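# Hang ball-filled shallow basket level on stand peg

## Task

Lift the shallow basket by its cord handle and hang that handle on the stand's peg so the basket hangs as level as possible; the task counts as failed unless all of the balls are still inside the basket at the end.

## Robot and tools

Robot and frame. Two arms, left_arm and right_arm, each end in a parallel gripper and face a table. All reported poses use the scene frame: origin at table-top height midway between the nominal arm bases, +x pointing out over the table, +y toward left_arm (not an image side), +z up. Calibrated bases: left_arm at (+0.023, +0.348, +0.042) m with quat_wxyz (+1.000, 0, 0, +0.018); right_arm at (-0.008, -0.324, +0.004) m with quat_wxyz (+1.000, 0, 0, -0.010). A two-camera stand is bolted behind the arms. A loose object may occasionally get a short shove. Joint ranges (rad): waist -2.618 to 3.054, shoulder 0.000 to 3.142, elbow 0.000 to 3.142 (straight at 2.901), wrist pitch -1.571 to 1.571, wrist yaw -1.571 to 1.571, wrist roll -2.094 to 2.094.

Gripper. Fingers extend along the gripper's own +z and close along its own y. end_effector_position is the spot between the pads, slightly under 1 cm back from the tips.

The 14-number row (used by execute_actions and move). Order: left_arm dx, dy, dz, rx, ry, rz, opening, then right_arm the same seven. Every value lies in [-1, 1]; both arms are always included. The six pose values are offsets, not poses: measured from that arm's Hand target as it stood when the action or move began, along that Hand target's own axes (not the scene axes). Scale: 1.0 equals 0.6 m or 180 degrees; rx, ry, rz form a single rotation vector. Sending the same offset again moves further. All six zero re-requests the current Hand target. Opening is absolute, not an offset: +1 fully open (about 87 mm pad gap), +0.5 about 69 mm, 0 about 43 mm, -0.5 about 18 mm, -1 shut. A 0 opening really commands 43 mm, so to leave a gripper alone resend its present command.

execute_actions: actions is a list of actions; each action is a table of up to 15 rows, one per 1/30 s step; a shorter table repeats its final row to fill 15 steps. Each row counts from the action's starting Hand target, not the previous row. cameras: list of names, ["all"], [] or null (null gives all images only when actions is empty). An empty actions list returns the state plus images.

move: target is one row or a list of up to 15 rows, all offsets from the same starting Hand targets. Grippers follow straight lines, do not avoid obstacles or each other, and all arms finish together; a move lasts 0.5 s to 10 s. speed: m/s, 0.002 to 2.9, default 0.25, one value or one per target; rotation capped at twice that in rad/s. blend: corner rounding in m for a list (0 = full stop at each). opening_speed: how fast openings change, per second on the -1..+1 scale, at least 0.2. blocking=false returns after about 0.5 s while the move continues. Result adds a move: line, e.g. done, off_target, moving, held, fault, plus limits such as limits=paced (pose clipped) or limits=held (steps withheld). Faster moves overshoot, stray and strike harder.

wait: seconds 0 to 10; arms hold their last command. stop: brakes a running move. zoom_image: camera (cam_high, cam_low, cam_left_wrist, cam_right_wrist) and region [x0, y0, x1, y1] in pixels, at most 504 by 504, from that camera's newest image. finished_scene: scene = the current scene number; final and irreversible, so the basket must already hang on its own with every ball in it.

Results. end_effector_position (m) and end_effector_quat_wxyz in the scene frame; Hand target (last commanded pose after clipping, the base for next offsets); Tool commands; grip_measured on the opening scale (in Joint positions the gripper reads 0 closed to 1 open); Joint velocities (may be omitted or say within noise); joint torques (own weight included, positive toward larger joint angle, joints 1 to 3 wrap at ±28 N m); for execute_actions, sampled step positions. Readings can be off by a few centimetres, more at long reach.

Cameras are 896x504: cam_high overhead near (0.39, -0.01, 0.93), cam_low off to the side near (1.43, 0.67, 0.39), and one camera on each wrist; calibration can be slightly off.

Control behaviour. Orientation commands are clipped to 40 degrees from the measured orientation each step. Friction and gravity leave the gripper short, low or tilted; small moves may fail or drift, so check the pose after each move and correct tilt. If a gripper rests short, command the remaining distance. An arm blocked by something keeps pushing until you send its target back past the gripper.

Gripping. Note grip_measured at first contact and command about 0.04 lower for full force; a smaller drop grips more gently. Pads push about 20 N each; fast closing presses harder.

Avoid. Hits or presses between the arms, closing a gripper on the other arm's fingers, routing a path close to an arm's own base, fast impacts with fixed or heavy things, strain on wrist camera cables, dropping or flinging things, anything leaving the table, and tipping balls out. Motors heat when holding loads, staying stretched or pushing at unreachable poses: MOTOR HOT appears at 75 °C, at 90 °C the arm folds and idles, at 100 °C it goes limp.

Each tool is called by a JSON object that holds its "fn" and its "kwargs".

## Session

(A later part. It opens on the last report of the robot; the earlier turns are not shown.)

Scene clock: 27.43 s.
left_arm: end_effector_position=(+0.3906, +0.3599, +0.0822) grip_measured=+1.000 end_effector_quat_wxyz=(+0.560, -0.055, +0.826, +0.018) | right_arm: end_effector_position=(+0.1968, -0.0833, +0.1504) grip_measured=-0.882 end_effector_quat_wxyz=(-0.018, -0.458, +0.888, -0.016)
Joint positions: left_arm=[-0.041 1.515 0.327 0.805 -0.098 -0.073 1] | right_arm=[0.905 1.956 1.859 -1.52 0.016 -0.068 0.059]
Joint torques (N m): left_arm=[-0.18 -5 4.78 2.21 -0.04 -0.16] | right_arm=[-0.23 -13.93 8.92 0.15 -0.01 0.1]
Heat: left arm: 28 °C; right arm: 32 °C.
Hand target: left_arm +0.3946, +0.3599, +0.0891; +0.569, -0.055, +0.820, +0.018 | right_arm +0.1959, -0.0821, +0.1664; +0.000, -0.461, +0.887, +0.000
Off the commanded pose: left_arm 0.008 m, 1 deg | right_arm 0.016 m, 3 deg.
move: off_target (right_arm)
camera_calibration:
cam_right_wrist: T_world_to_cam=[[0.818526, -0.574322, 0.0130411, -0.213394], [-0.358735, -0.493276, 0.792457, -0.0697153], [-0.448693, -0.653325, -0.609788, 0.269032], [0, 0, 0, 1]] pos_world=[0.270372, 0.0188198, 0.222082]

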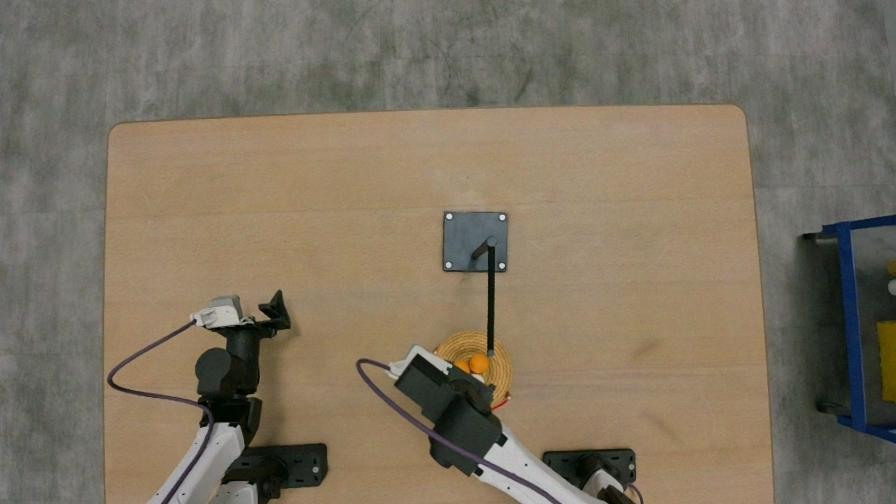

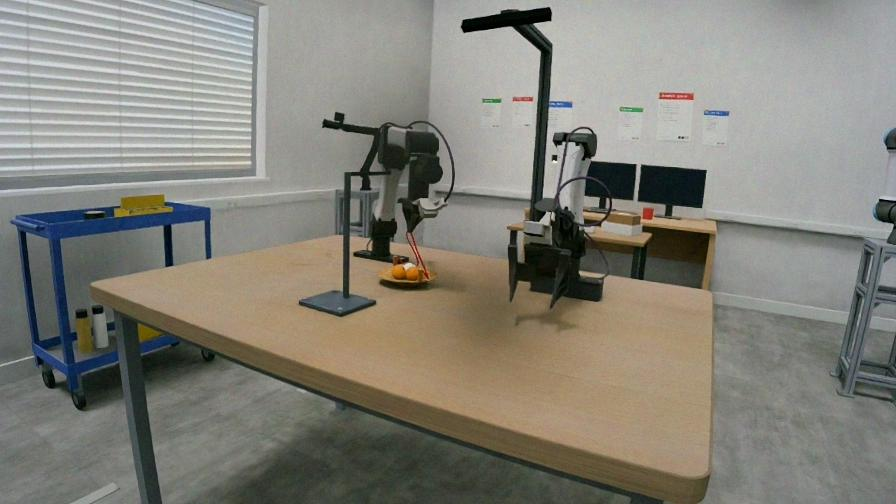

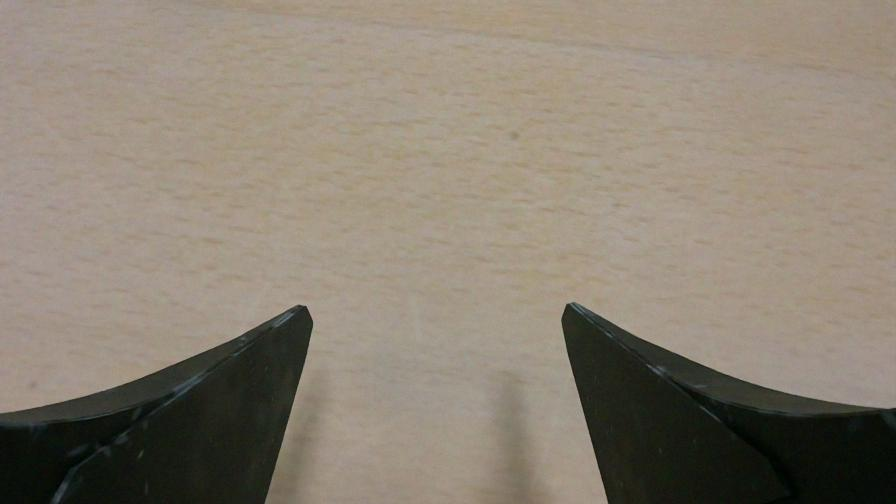

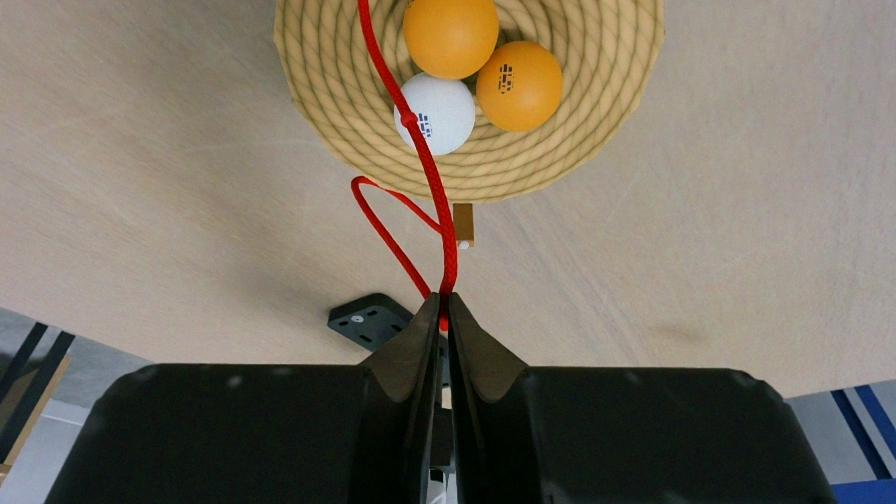

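{"fn": "move", "kwargs": {"target": [0,0,0,0,0,0,1,-0.007,-0.019,-0.09,0,0,0,-1], "cameras": ["cam_low","cam_right_wrist"], "speed": 0.05}}

{"fn": "zoom_image", "kwargs": {"camera": "cam_low", "region": [340, 160, 500, 310]}}

Scene clock: 29.10 s.
left_arm: end_effector_position=(+0.3906, +0.3599, +0.0822) grip_measured=+1.000 end_effector_quat_wxyz=(+0.560, -0.055, +0.826, +0.018) | right_arm: end_effector_position=(+0.2089, -0.0830, +0.2047) grip_measured=-0.882 end_effector_quat_wxyz=(+0.056, -0.460, +0.886, +0.014)
Joint positions: left_arm=[-0.041 1.515 0.327 0.805 -0.098 -0.073 1] | right_arm=[0.88 1.881 2 -1.575 0.016 -0.099 0.059]
Joint torques (N m): left_arm=[-0.23 -5.01 4.93 2.17 -0.04 -0.14] | right_arm=[-0.61 -12.86 8.57 0.44 0.02 0.03]
Heat: left arm: 28 °C; right arm: 32 °C.
Hand target: left_arm +0.3946, +0.3599, +0.0891; +0.569, -0.055, +0.820, +0.018 | right_arm +0.2076, -0.0852, +0.2204; +0.000, -0.461, +0.887, +0.000
Off the commanded pose: left_arm 0.008 m, 1 deg | right_arm 0.016 m, 7 deg.
joint sent to its limit (right arm) — joint 4 (wrist pitch), lower limit. The joint targets are off in orientation, not in position.
move: off_target (right_arm)
camera_calibration:
cam_right_wrist: T_world_to_cam=[[0.820111, -0.571506, 0.0282685, -0.226996], [-0.432343, -0.586536, 0.684876, -0.0785737], [-0.37483, -0.573896, -0.728111, 0.323163], [0, 0, 0, 1]] pos_world=[0.273322, 0.00964611, 0.295528]
Images, in order (width x height): cam_low 896x504, cam_right_wrist 896x504.

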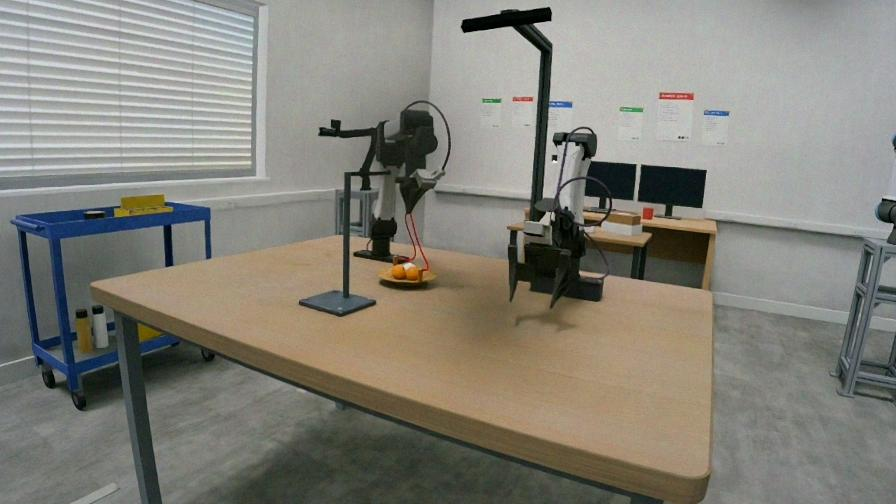

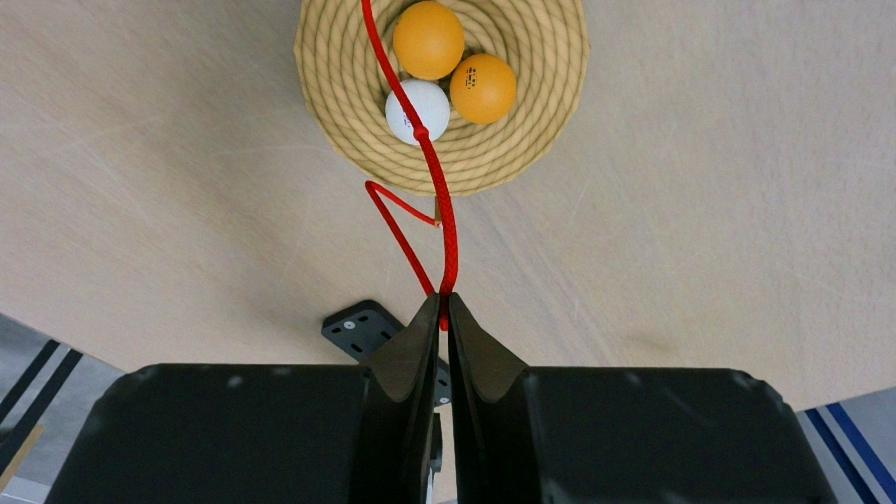

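Scaled by 3.150 from the camera's 896x504 image, which has a finer 1280x720 frame.

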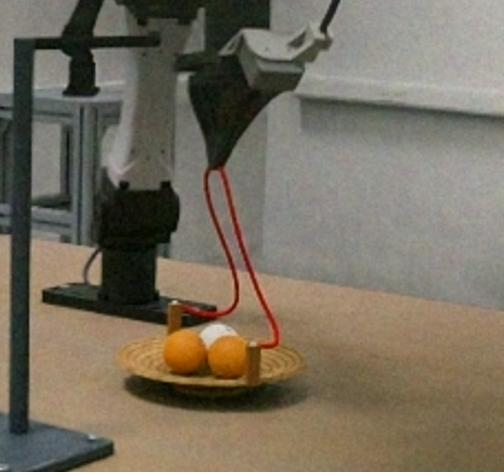

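{"fn": "move", "kwargs": {"target": [0,0,0,0,0,0,1,0,0,-0.075,0,-0.1,0,-1], "cameras": ["cam_low","cam_right_wrist"], "speed": 0.05}}

{"fn": "zoom_image", "kwargs": {"camera": "cam_low", "region": [340, 140, 500, 310]}}

Scene clock: 31.27 s.
left_arm: end_effector_position=(+0.3906, +0.3599, +0.0822) grip_measured=+1.000 end_effector_quat_wxyz=(+0.560, -0.055, +0.826, +0.018) | right_arm: end_effector_position=(+0.2111, -0.0821, +0.2504) grip_measured=-0.882 end_effector_quat_wxyz=(+0.128, -0.455, +0.879, +0.060)
Joint positions: left_arm=[-0.041 1.515 0.327 0.805 -0.098 -0.073 1] | right_arm=[0.859 1.794 2.082 -1.575 -0.02 -0.112 0.059]
Joint torques (N m): left_arm=[-0.09 -4.9 4.79 2.2 -0.05 -0.14] | right_arm=[-0.66 -11.7 8.38 0.74 -0.06 0.06]
Heat: left arm: 28 °C; right arm: 33 °C.
Hand target: left_arm +0.3946, +0.3599, +0.0891; +0.569, -0.055, +0.820, +0.018 | right_arm +0.2077, -0.0853, +0.2654; +0.139, -0.455, +0.876, +0.072
Off the commanded pose: left_arm 0.008 m, 1 deg | right_arm 0.016 m, 2 deg.
joint sent to its limit (right arm) — joint 4 (wrist pitch), lower limit. The joint targets still meet the commanded pose.
move: off_target (right_arm)
camera_calibration:
cam_right_wrist: T_world_to_cam=[[0.817881, -0.575215, 0.0141167, -0.225815], [-0.486335, -0.677978, 0.551202, -0.0710248], [-0.307489, -0.457683, -0.834252, 0.379667], [0, 0, 0, 1]] pos_world=[0.266891, -0.00427792, 0.359075]
Images, in order (width x height): cam_low 896x504, cam_right_wrist 896x504.

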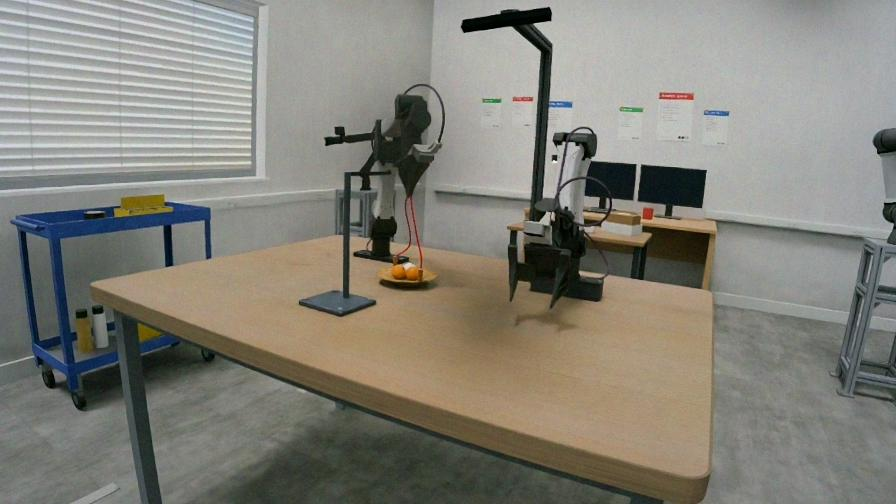

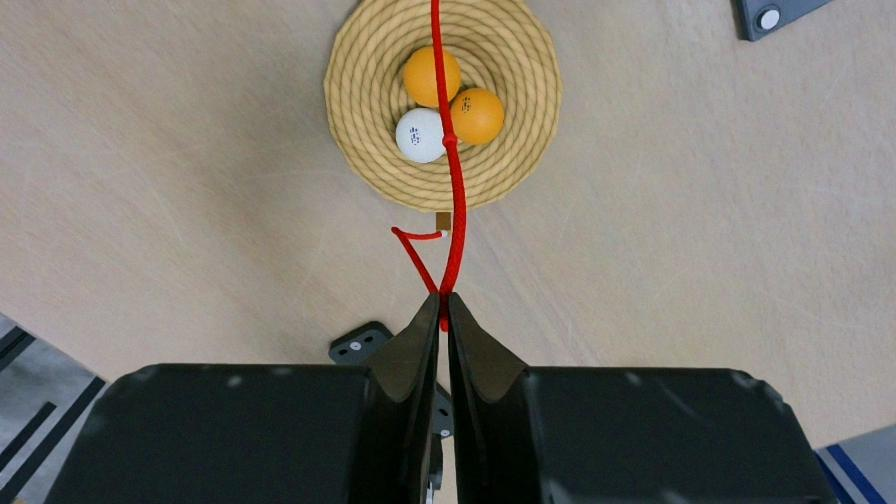

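Scaled by 2.965 from the camera's 896x504 image, which has a finer 1280x720 frame.

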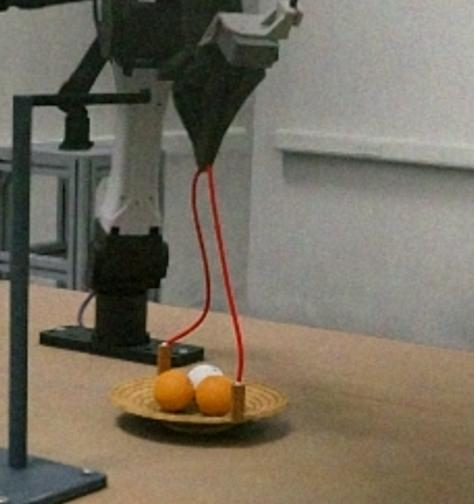

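{"fn": "move", "kwargs": {"target": [0,0,0,0,0,0,1,0,0,-0.025,0,0,0,-1], "cameras": ["cam_low","cam_right_wrist"], "speed": 0.03}}

{"fn": "zoom_image", "kwargs": {"camera": "cam_low", "region": [340, 140, 500, 310]}}

Scene clock: 32.57 s.
left_arm: end_effector_position=(+0.3906, +0.3599, +0.0822) grip_measured=+1.000 end_effector_quat_wxyz=(+0.560, -0.055, +0.826, +0.018) | right_arm: end_effector_position=(+0.2082, -0.0851, +0.2647) grip_measured=-0.882 end_effector_quat_wxyz=(+0.151, -0.453, +0.876, +0.068)
Joint positions: left_arm=[-0.041 1.515 0.327 0.805 -0.098 -0.073 1] | right_arm=[0.859 1.755 2.092 -1.576 -0.021 -0.113 0.059]
Joint torques (N m): left_arm=[-0.21 -4.96 4.85 2.2 -0.03 -0.14] | right_arm=[-0.83 -11.11 8.31 0.83 -0.06 0.06]
Heat: left arm: 28 °C; right arm: 33 °C.
Hand target: left_arm +0.3946, +0.3599, +0.0891; +0.569, -0.055, +0.820, +0.018 | right_arm +0.2050, -0.0890, +0.2796; +0.139, -0.455, +0.876, +0.072
Off the commanded pose: left_arm 0.008 m, 1 deg | right_arm 0.016 m, 1 deg.
joint sent to its limit (right arm) — joint 4 (wrist pitch), lower limit. The joint targets are off in orientation, not in position.
move: off_target (right_arm)
camera_calibration:
cam_right_wrist: T_world_to_cam=[[0.817698, -0.575326, 0.0192129, -0.226744], [-0.502827, -0.697611, 0.510396, -0.0698094], [-0.280241, -0.42701, -0.859725, 0.393014], [0, 0, 0, 1]] pos_world=[0.260445, -0.0113307, 0.377871]
Images, in order (width x height): cam_low 896x504, cam_right_wrist 896x504.

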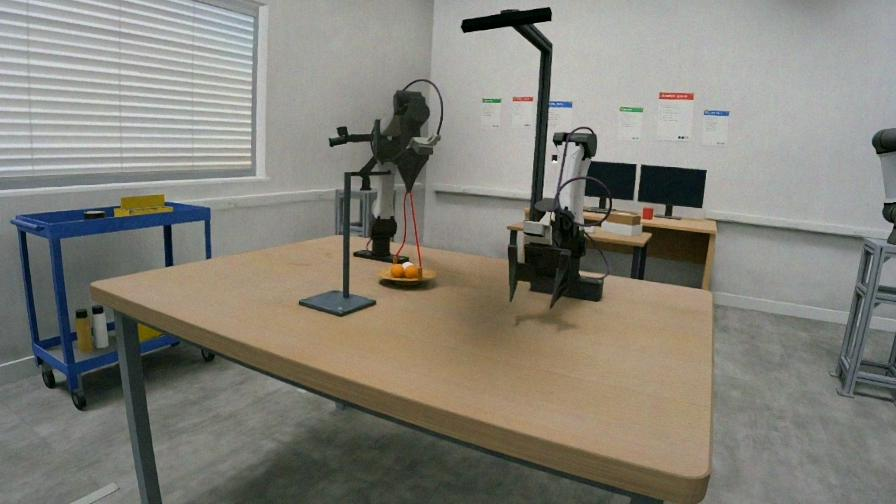

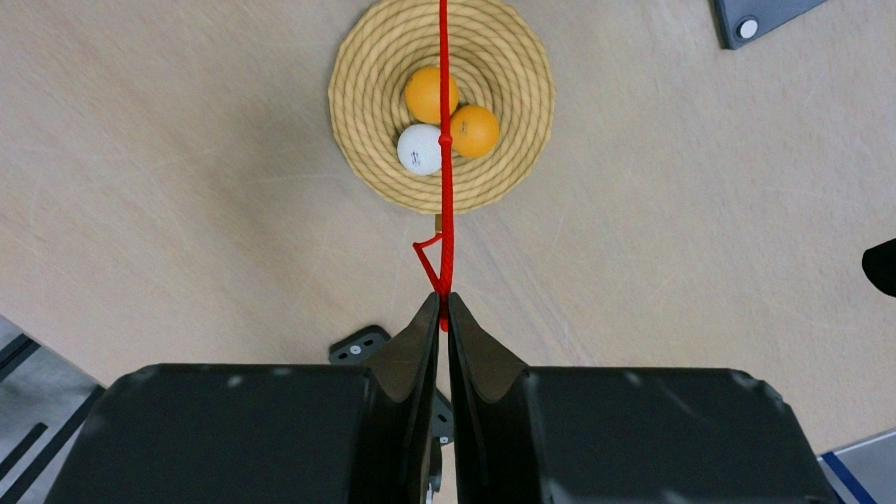

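Scaled by 2.965 from the camera's 896x504 image, which has a finer 1280x720 frame.

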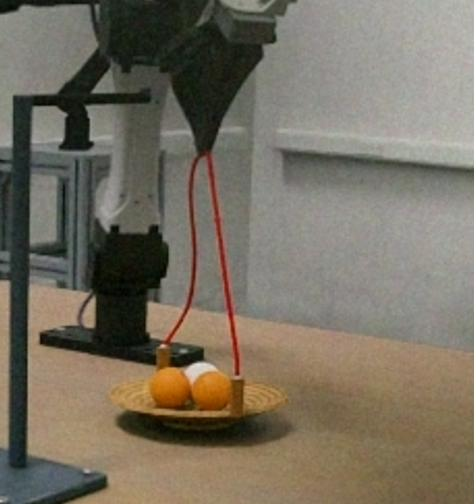

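{"fn": "zoom_image", "kwargs": {"camera": "cam_low", "region": [385, 180, 435, 290]}}

{"fn": "zoom_image", "kwargs": {"camera": "cam_right_wrist", "region": [320, 0, 580, 330]}}

Scaled by 4.582 from the camera's 896x504 image, which has a finer 1280x720 frame.

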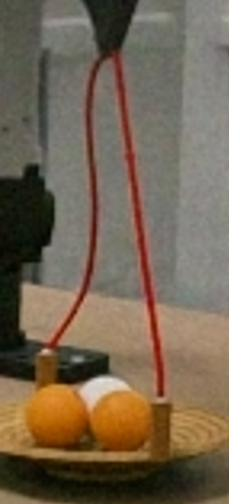

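Scaled by 1.527 from the camera's 896x504 image, which has a finer 1280x720 frame.

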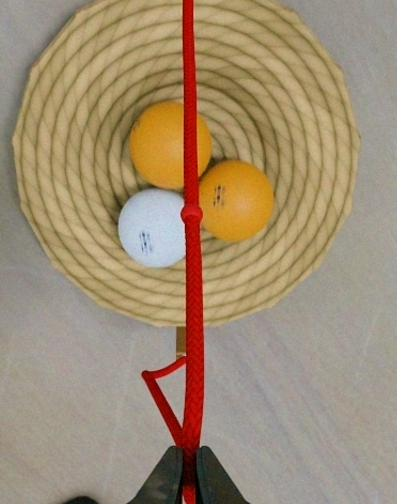

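{"fn": "move", "kwargs": {"target": [0,0,0,0,0,0,1,0.0,0,-0.035,0,0,0,-1], "cameras": ["cam_low","cam_right_wrist"], "speed": 0.03}}

{"fn": "zoom_image", "kwargs": {"camera": "cam_low", "region": [340, 140, 500, 310]}}

Scene clock: 34.30 s.
left_arm: end_effector_position=(+0.3906, +0.3599, +0.0822) grip_measured=+1.000 end_effector_quat_wxyz=(+0.560, -0.055, +0.826, +0.018) | right_arm: end_effector_position=(+0.2042, -0.0912, +0.2826) grip_measured=-0.882 end_effector_quat_wxyz=(+0.177, -0.450, +0.872, +0.078)
Joint positions: left_arm=[-0.041 1.515 0.327 0.805 -0.098 -0.073 1] | right_arm=[0.856 1.709 2.11 -1.583 -0.021 -0.113 0.059]
Joint torques (N m): left_arm=[-0.12 -4.92 4.79 2.19 -0.04 -0.16] | right_arm=[-0.7 -10.77 8.53 0.99 -0.06 0.06]
Heat: left arm: 29 °C; right arm: 33 °C.
Hand target: left_arm +0.3946, +0.3599, +0.0891; +0.569, -0.055, +0.820, +0.018 | right_arm +0.2012, -0.0944, +0.2995; +0.139, -0.456, +0.876, +0.072
Off the commanded pose: left_arm 0.008 m, 1 deg | right_arm 0.017 m, 5 deg.
joint sent to its limit (right arm) — joint 4 (wrist pitch), lower limit. The joint targets are off in orientation, not in position.
move: off_target (right_arm)
camera_calibration:
cam_right_wrist: T_world_to_cam=[[0.815279, -0.578475, 0.026207, -0.229059], [-0.523308, -0.716642, 0.461057, -0.0688542], [-0.247929, -0.389604, -0.886984, 0.409269], [0, 0, 0, 1]] pos_world=[0.252185, -0.0223961, 0.400763]
Images, in order (width x height): cam_low 896x504, cam_right_wrist 896x504.

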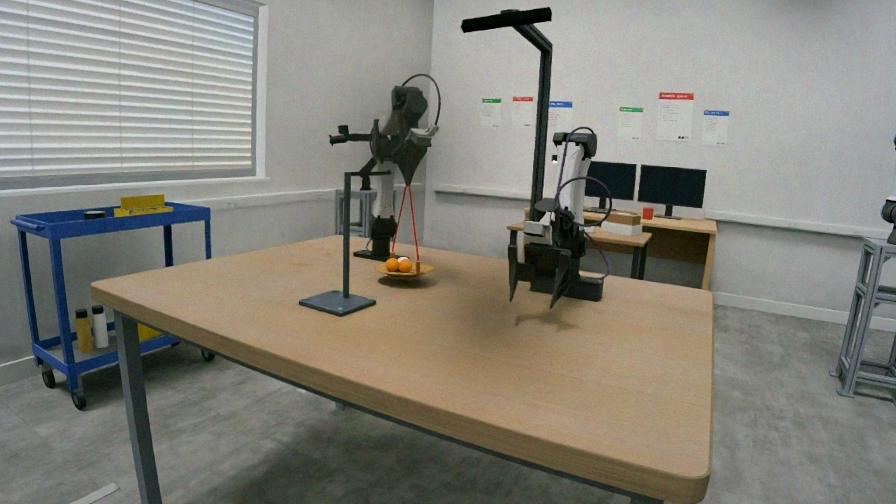

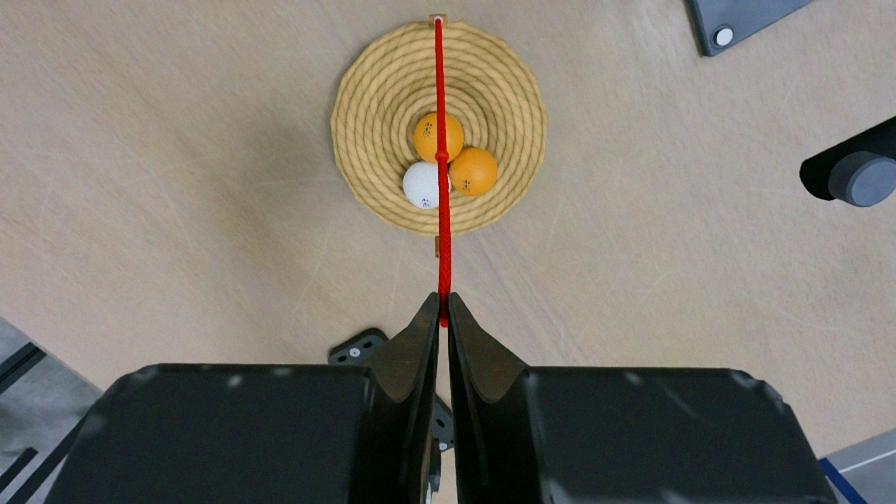

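Scaled by 2.965 from the camera's 896x504 image, which has a finer 1280x720 frame.

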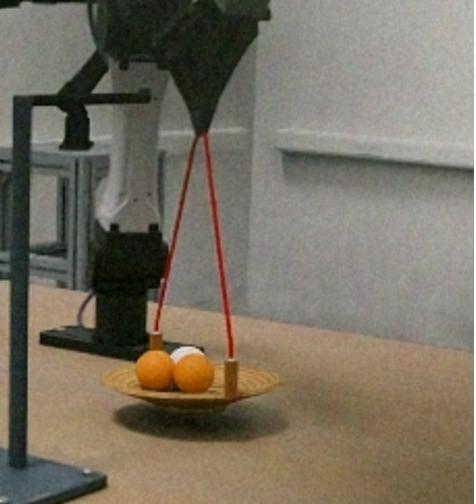

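{"fn": "move", "kwargs": {"target": [0,0,0,0,0,0,1,-0.045,0,-0.14,0,-0.094,0,-1], "cameras": ["all"], "speed": 0.06}}

{"fn": "zoom_image", "kwargs": {"camera": "cam_low", "region": [320, 120, 480, 290]}}

Scene clock: 37.10 s.
left_arm: end_effector_position=(+0.3906, +0.3599, +0.0822) grip_measured=+1.000 end_effector_quat_wxyz=(+0.560, -0.055, +0.826, +0.018) | right_arm: end_effector_position=(+0.2056, -0.0909, +0.3724) grip_measured=-0.882 end_effector_quat_wxyz=(+0.316, -0.428, +0.834, +0.149)
Joint positions: left_arm=[-0.041 1.515 0.327 0.805 -0.098 -0.073 1] | right_arm=[0.826 1.656 2.387 -1.591 -0.07 -0.116 0.059]
Joint torques (N m): left_arm=[-0.14 -4.97 4.82 2.17 -0.06 -0.18] | right_arm=[-0.68 -8.51 7.08 1.58 -0.11 0.1]
Heat: left arm: 29 °C; right arm: 34 °C.
Hand target: left_arm +0.3946, +0.3599, +0.0891; +0.569, -0.055, +0.820, +0.018 | right_arm +0.2011, -0.0946, +0.3879; +0.266, -0.440, +0.846, +0.138
Off the commanded pose: left_arm 0.008 m, 1 deg | right_arm 0.016 m, 6 deg.
joint read past its limit (right arm) — joint 4 (wrist pitch), lower limit.
joint sent to its limit (right arm) — joint 4 (wrist pitch), lower limit. The joint targets are off in orientation, not in position.
move: off_target (right_arm)
camera_calibration:
cam_right_wrist: T_world_to_cam=[[0.809236, -0.586878, 0.0266683, -0.232203], [-0.583438, -0.797517, 0.153511, 0.0103201], [-0.0688237, -0.139786, -0.987787, 0.512811], [0, 0, 0, 1]] pos_world=[0.229221, -0.0563603, 0.511157]

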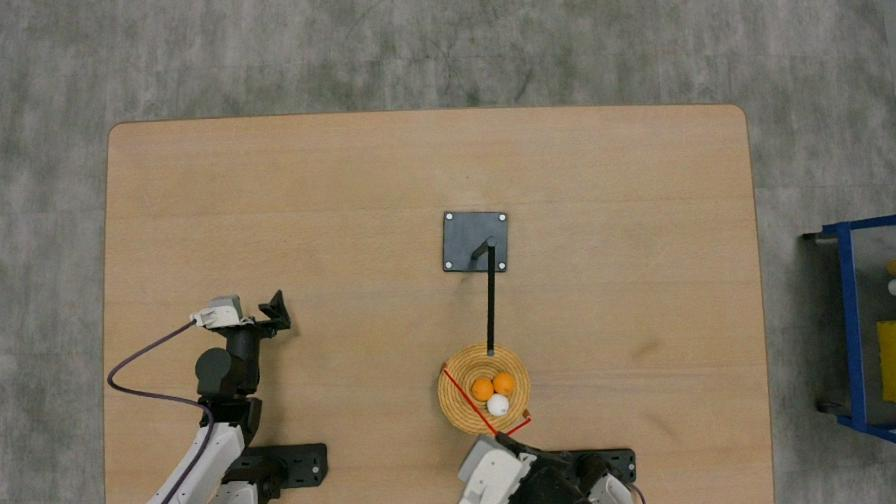

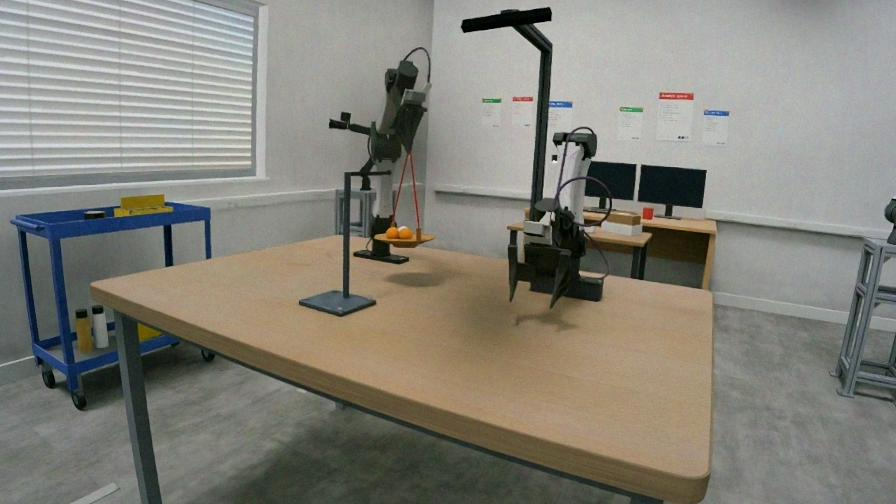

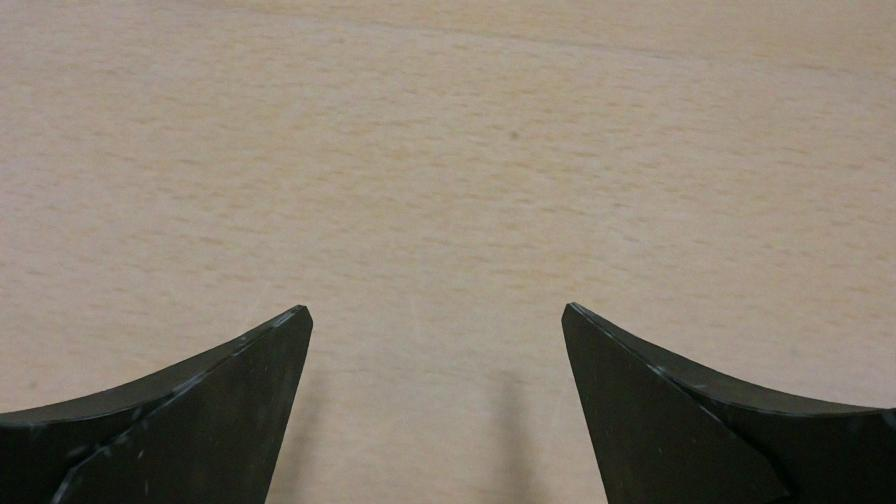

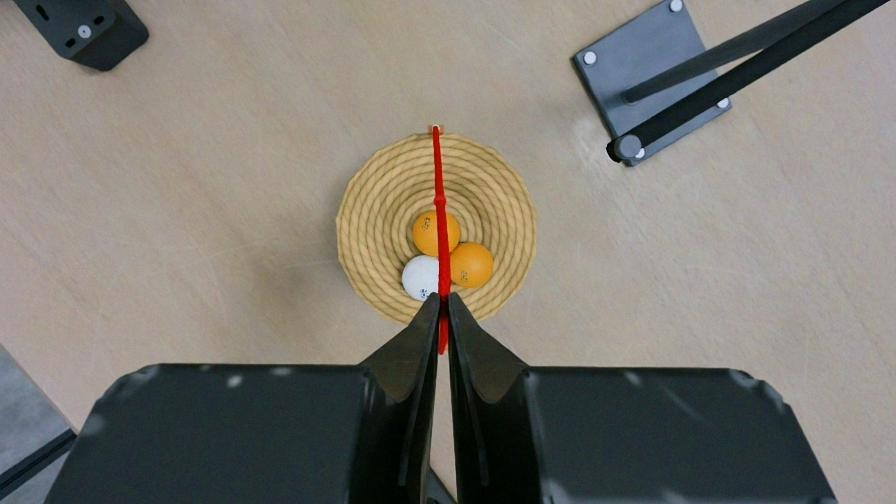

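Scaled by 2.965 from the camera's 896x504 image, which has a finer 1280x720 frame.

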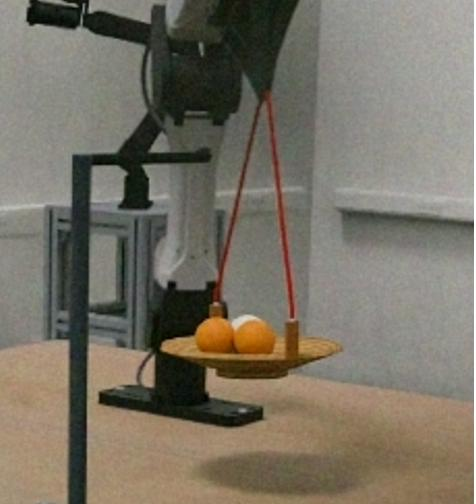

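{"fn": "move", "kwargs": {"target": [0,0,0,0,0,0,1,-0.12,-0.192,0.06,0,0,0,-1], "cameras": ["all"], "speed": 0.05}}

{"fn": "zoom_image", "kwargs": {"camera": "cam_low", "region": [300, 90, 480, 290]}}

Scene clock: 41.00 s.
left_arm: end_effector_position=(+0.3906, +0.3599, +0.0822) grip_measured=+1.000 end_effector_quat_wxyz=(+0.560, -0.055, +0.826, +0.018) | right_arm: end_effector_position=(+0.3338, -0.1004, +0.3938) grip_measured=-0.882 end_effector_quat_wxyz=(+0.408, -0.402, +0.805, +0.152)
Joint positions: left_arm=[-0.041 1.515 0.327 0.805 -0.098 -0.073 1] | right_arm=[0.525 1.99 2.846 -1.551 -0.246 -0.306 0.059]
Joint torques (N m): left_arm=[-0.18 -5.01 4.86 2.19 -0.05 -0.15] | right_arm=[-0.54 -7.12 6.56 1.91 -0.18 0.07]
Heat: left arm: 29 °C; right arm: 33 °C.
Hand target: left_arm +0.3946, +0.3599, +0.0891; +0.569, -0.055, +0.820, +0.018 | right_arm +0.3412, -0.0956, +0.3995; +0.266, -0.440, +0.846, +0.138
Off the commanded pose: left_arm 0.008 m, 1 deg | right_arm 0.010 m, 18 deg.
elbow stopped short (right arm): the move would have taken joint 3 (elbow) straighter than the controller allows.
move: off_target (right_arm)
camera_calibration:
cam_right_wrist: T_world_to_cam=[[0.773711, -0.62746, 0.0875467, -0.35824], [-0.627525, -0.778009, -0.0302248, 0.16332], [0.087077, -0.0315525, -0.995702, 0.503265], [0, 0, 0, 1]] pos_world=[0.335839, -0.0818374, 0.537401]

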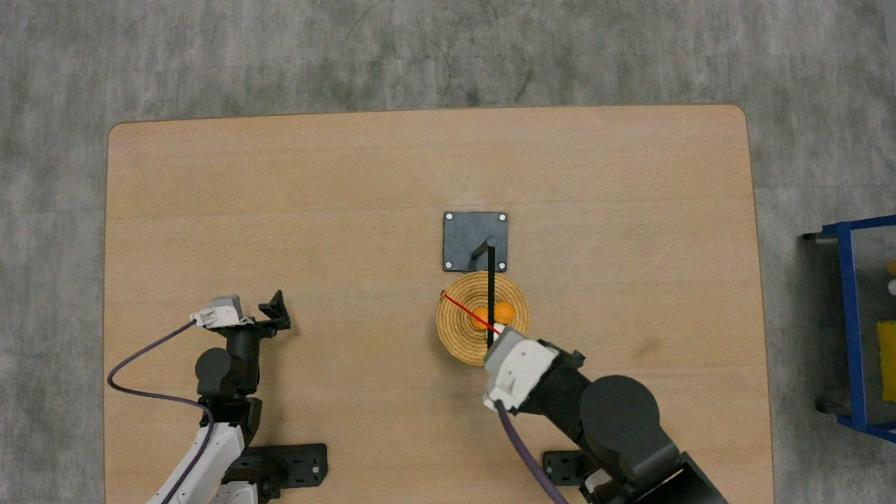

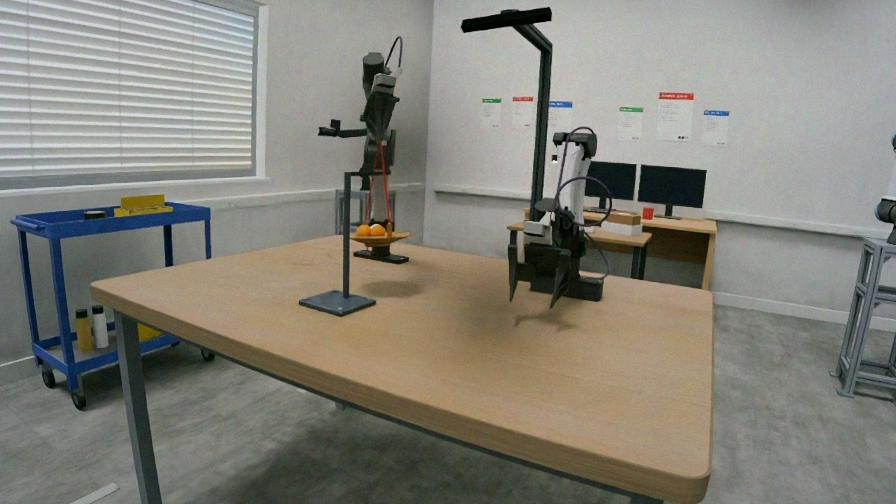

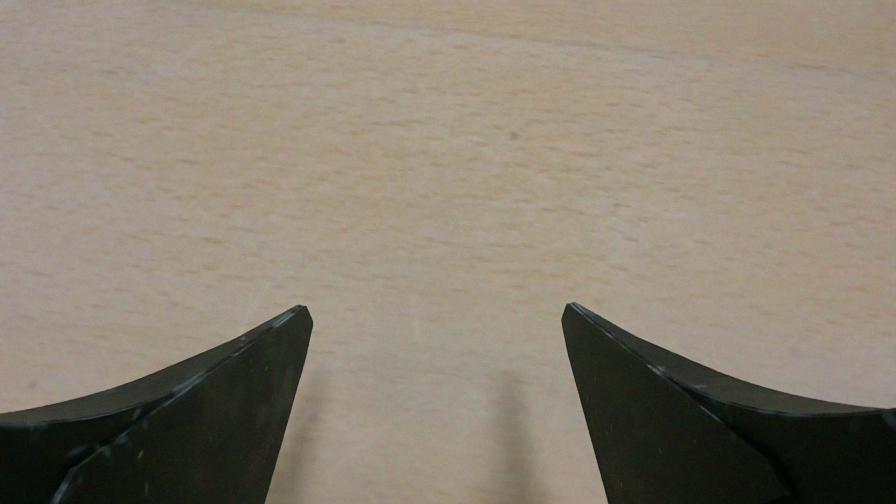

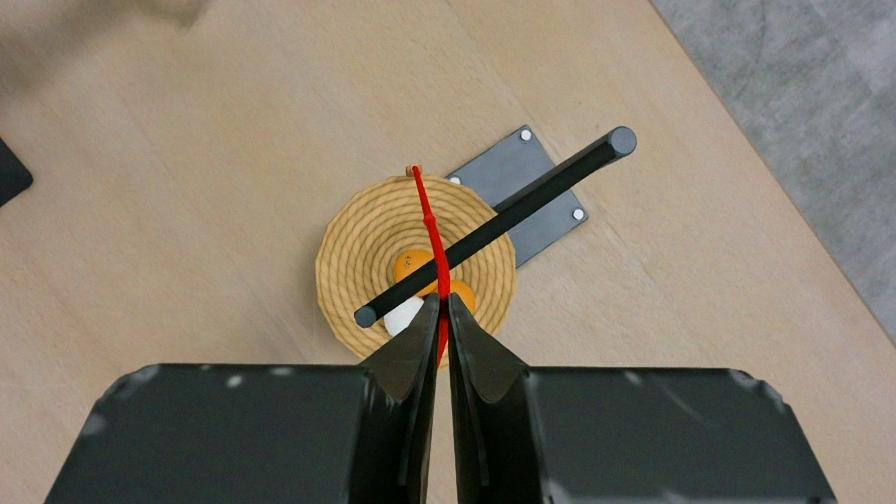

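Scaled by 2.520 from the camera's 896x504 image, which has a finer 1280x720 frame.

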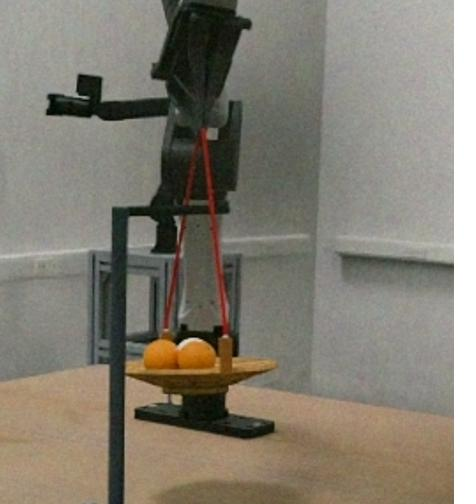

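{"fn": "move", "kwargs": {"target": [0,0,0,0,0,0,1,0.0415,0,0.0778,0,0,0,-1], "cameras": ["all"], "speed": 0.04}}

{"fn": "zoom_image", "kwargs": {"camera": "cam_low", "region": [300, 110, 460, 290]}}

{"fn": "zoom_image", "kwargs": {"camera": "cam_right_wrist", "region": [300, 200, 600, 400]}}

Scene clock: 46.03 s.
left_arm: end_effector_position=(+0.3906, +0.3599, +0.0822) grip_measured=+1.000 end_effector_quat_wxyz=(+0.560, -0.055, +0.826, +0.018) | right_arm: end_effector_position=(+0.3416, -0.0960, +0.3519) grip_measured=-0.882 end_effector_quat_wxyz=(+0.344, -0.418, +0.828, +0.145)
Joint positions: left_arm=[-0.041 1.515 0.327 0.805 -0.098 -0.073 1] | right_arm=[0.528 2.054 2.808 -1.593 -0.246 -0.333 0.059]
Joint torques (N m): left_arm=[-0.17 -4.96 4.89 2.19 -0.05 -0.15] | right_arm=[0.64 -8.13 4.78 1.57 -0.05 0.07]
Heat: left arm: 29 °C; right arm: 33 °C.
Hand target: left_arm +0.3946, +0.3599, +0.0891; +0.569, -0.055, +0.820, +0.018 | right_arm +0.3448, -0.0904, +0.3471; +0.266, -0.440, +0.846, +0.138
Off the commanded pose: left_arm 0.008 m, 1 deg | right_arm 0.008 m, 10 deg.
elbow stopped short (right arm): the move would have taken joint 3 (elbow) straighter than the controller allows.
joint read past its limit (right arm) — joint 4 (wrist pitch), lower limit.
joint sent to its limit (right arm) — joint 4 (wrist pitch), lower limit. The joint targets are off in orientation, not in position.
move: off_target (right_arm)
camera_calibration:
cam_right_wrist: T_world_to_cam=[[0.794541, -0.605025, 0.0514643, -0.350098], [-0.606803, -0.788049, 0.103772, 0.115139], [-0.0222283, -0.11368, -0.993269, 0.489689], [0, 0, 0, 1]] pos_world=[0.358918, -0.0654152, 0.492462]

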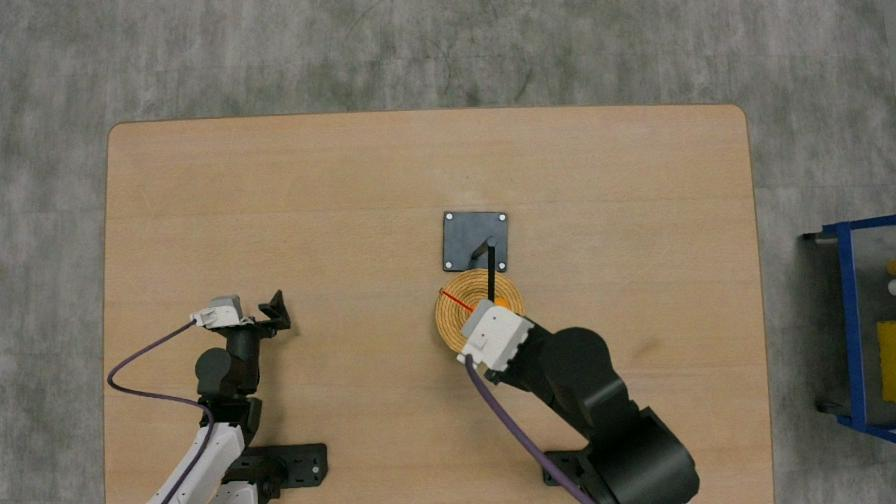

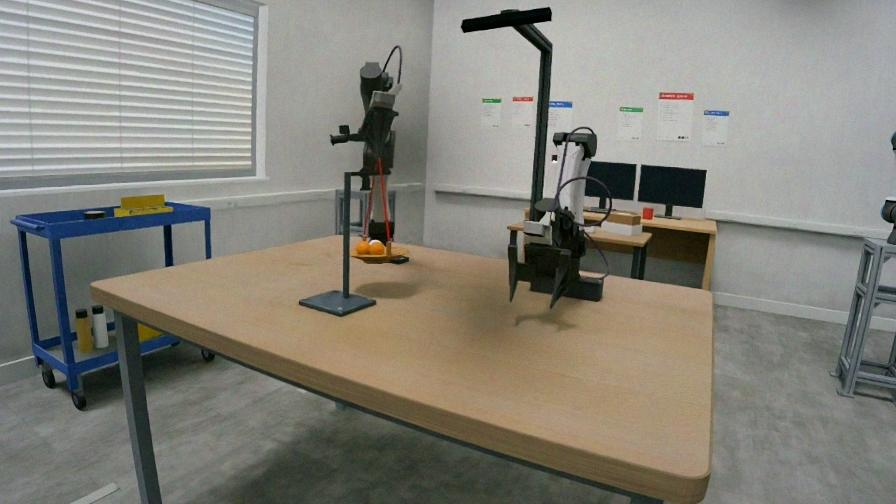

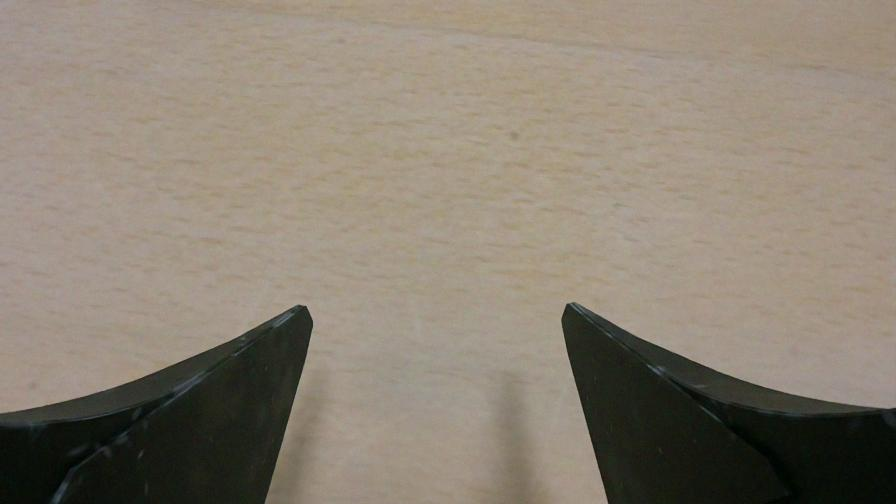

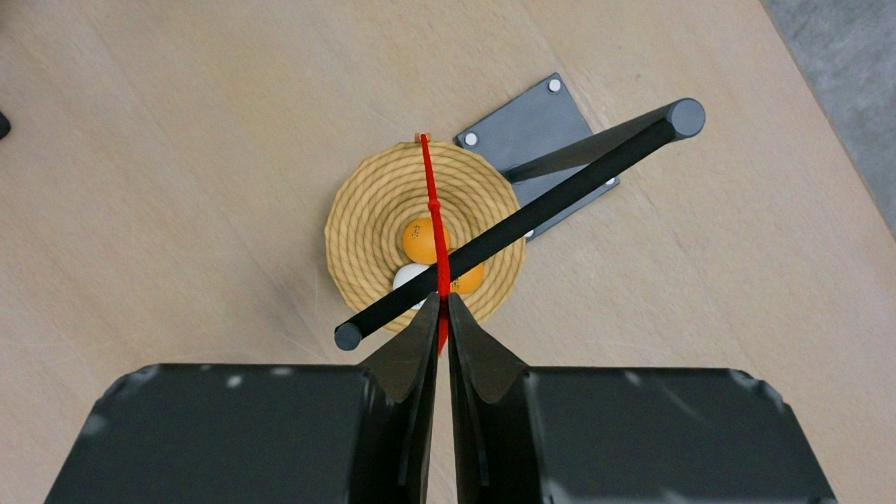

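Scaled by 2.800 from the camera's 896x504 image, which has a finer 1280x720 frame.

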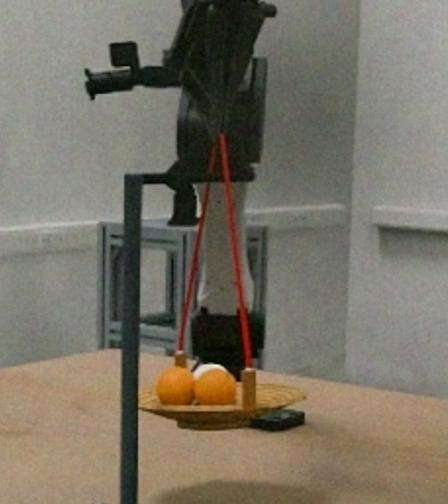

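Scaled by 1.680 from the camera's 896x504 image, which has a finer 1280x720 frame.

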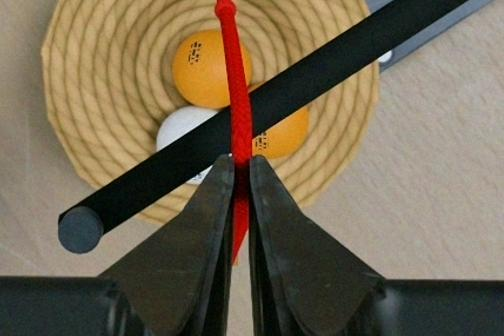

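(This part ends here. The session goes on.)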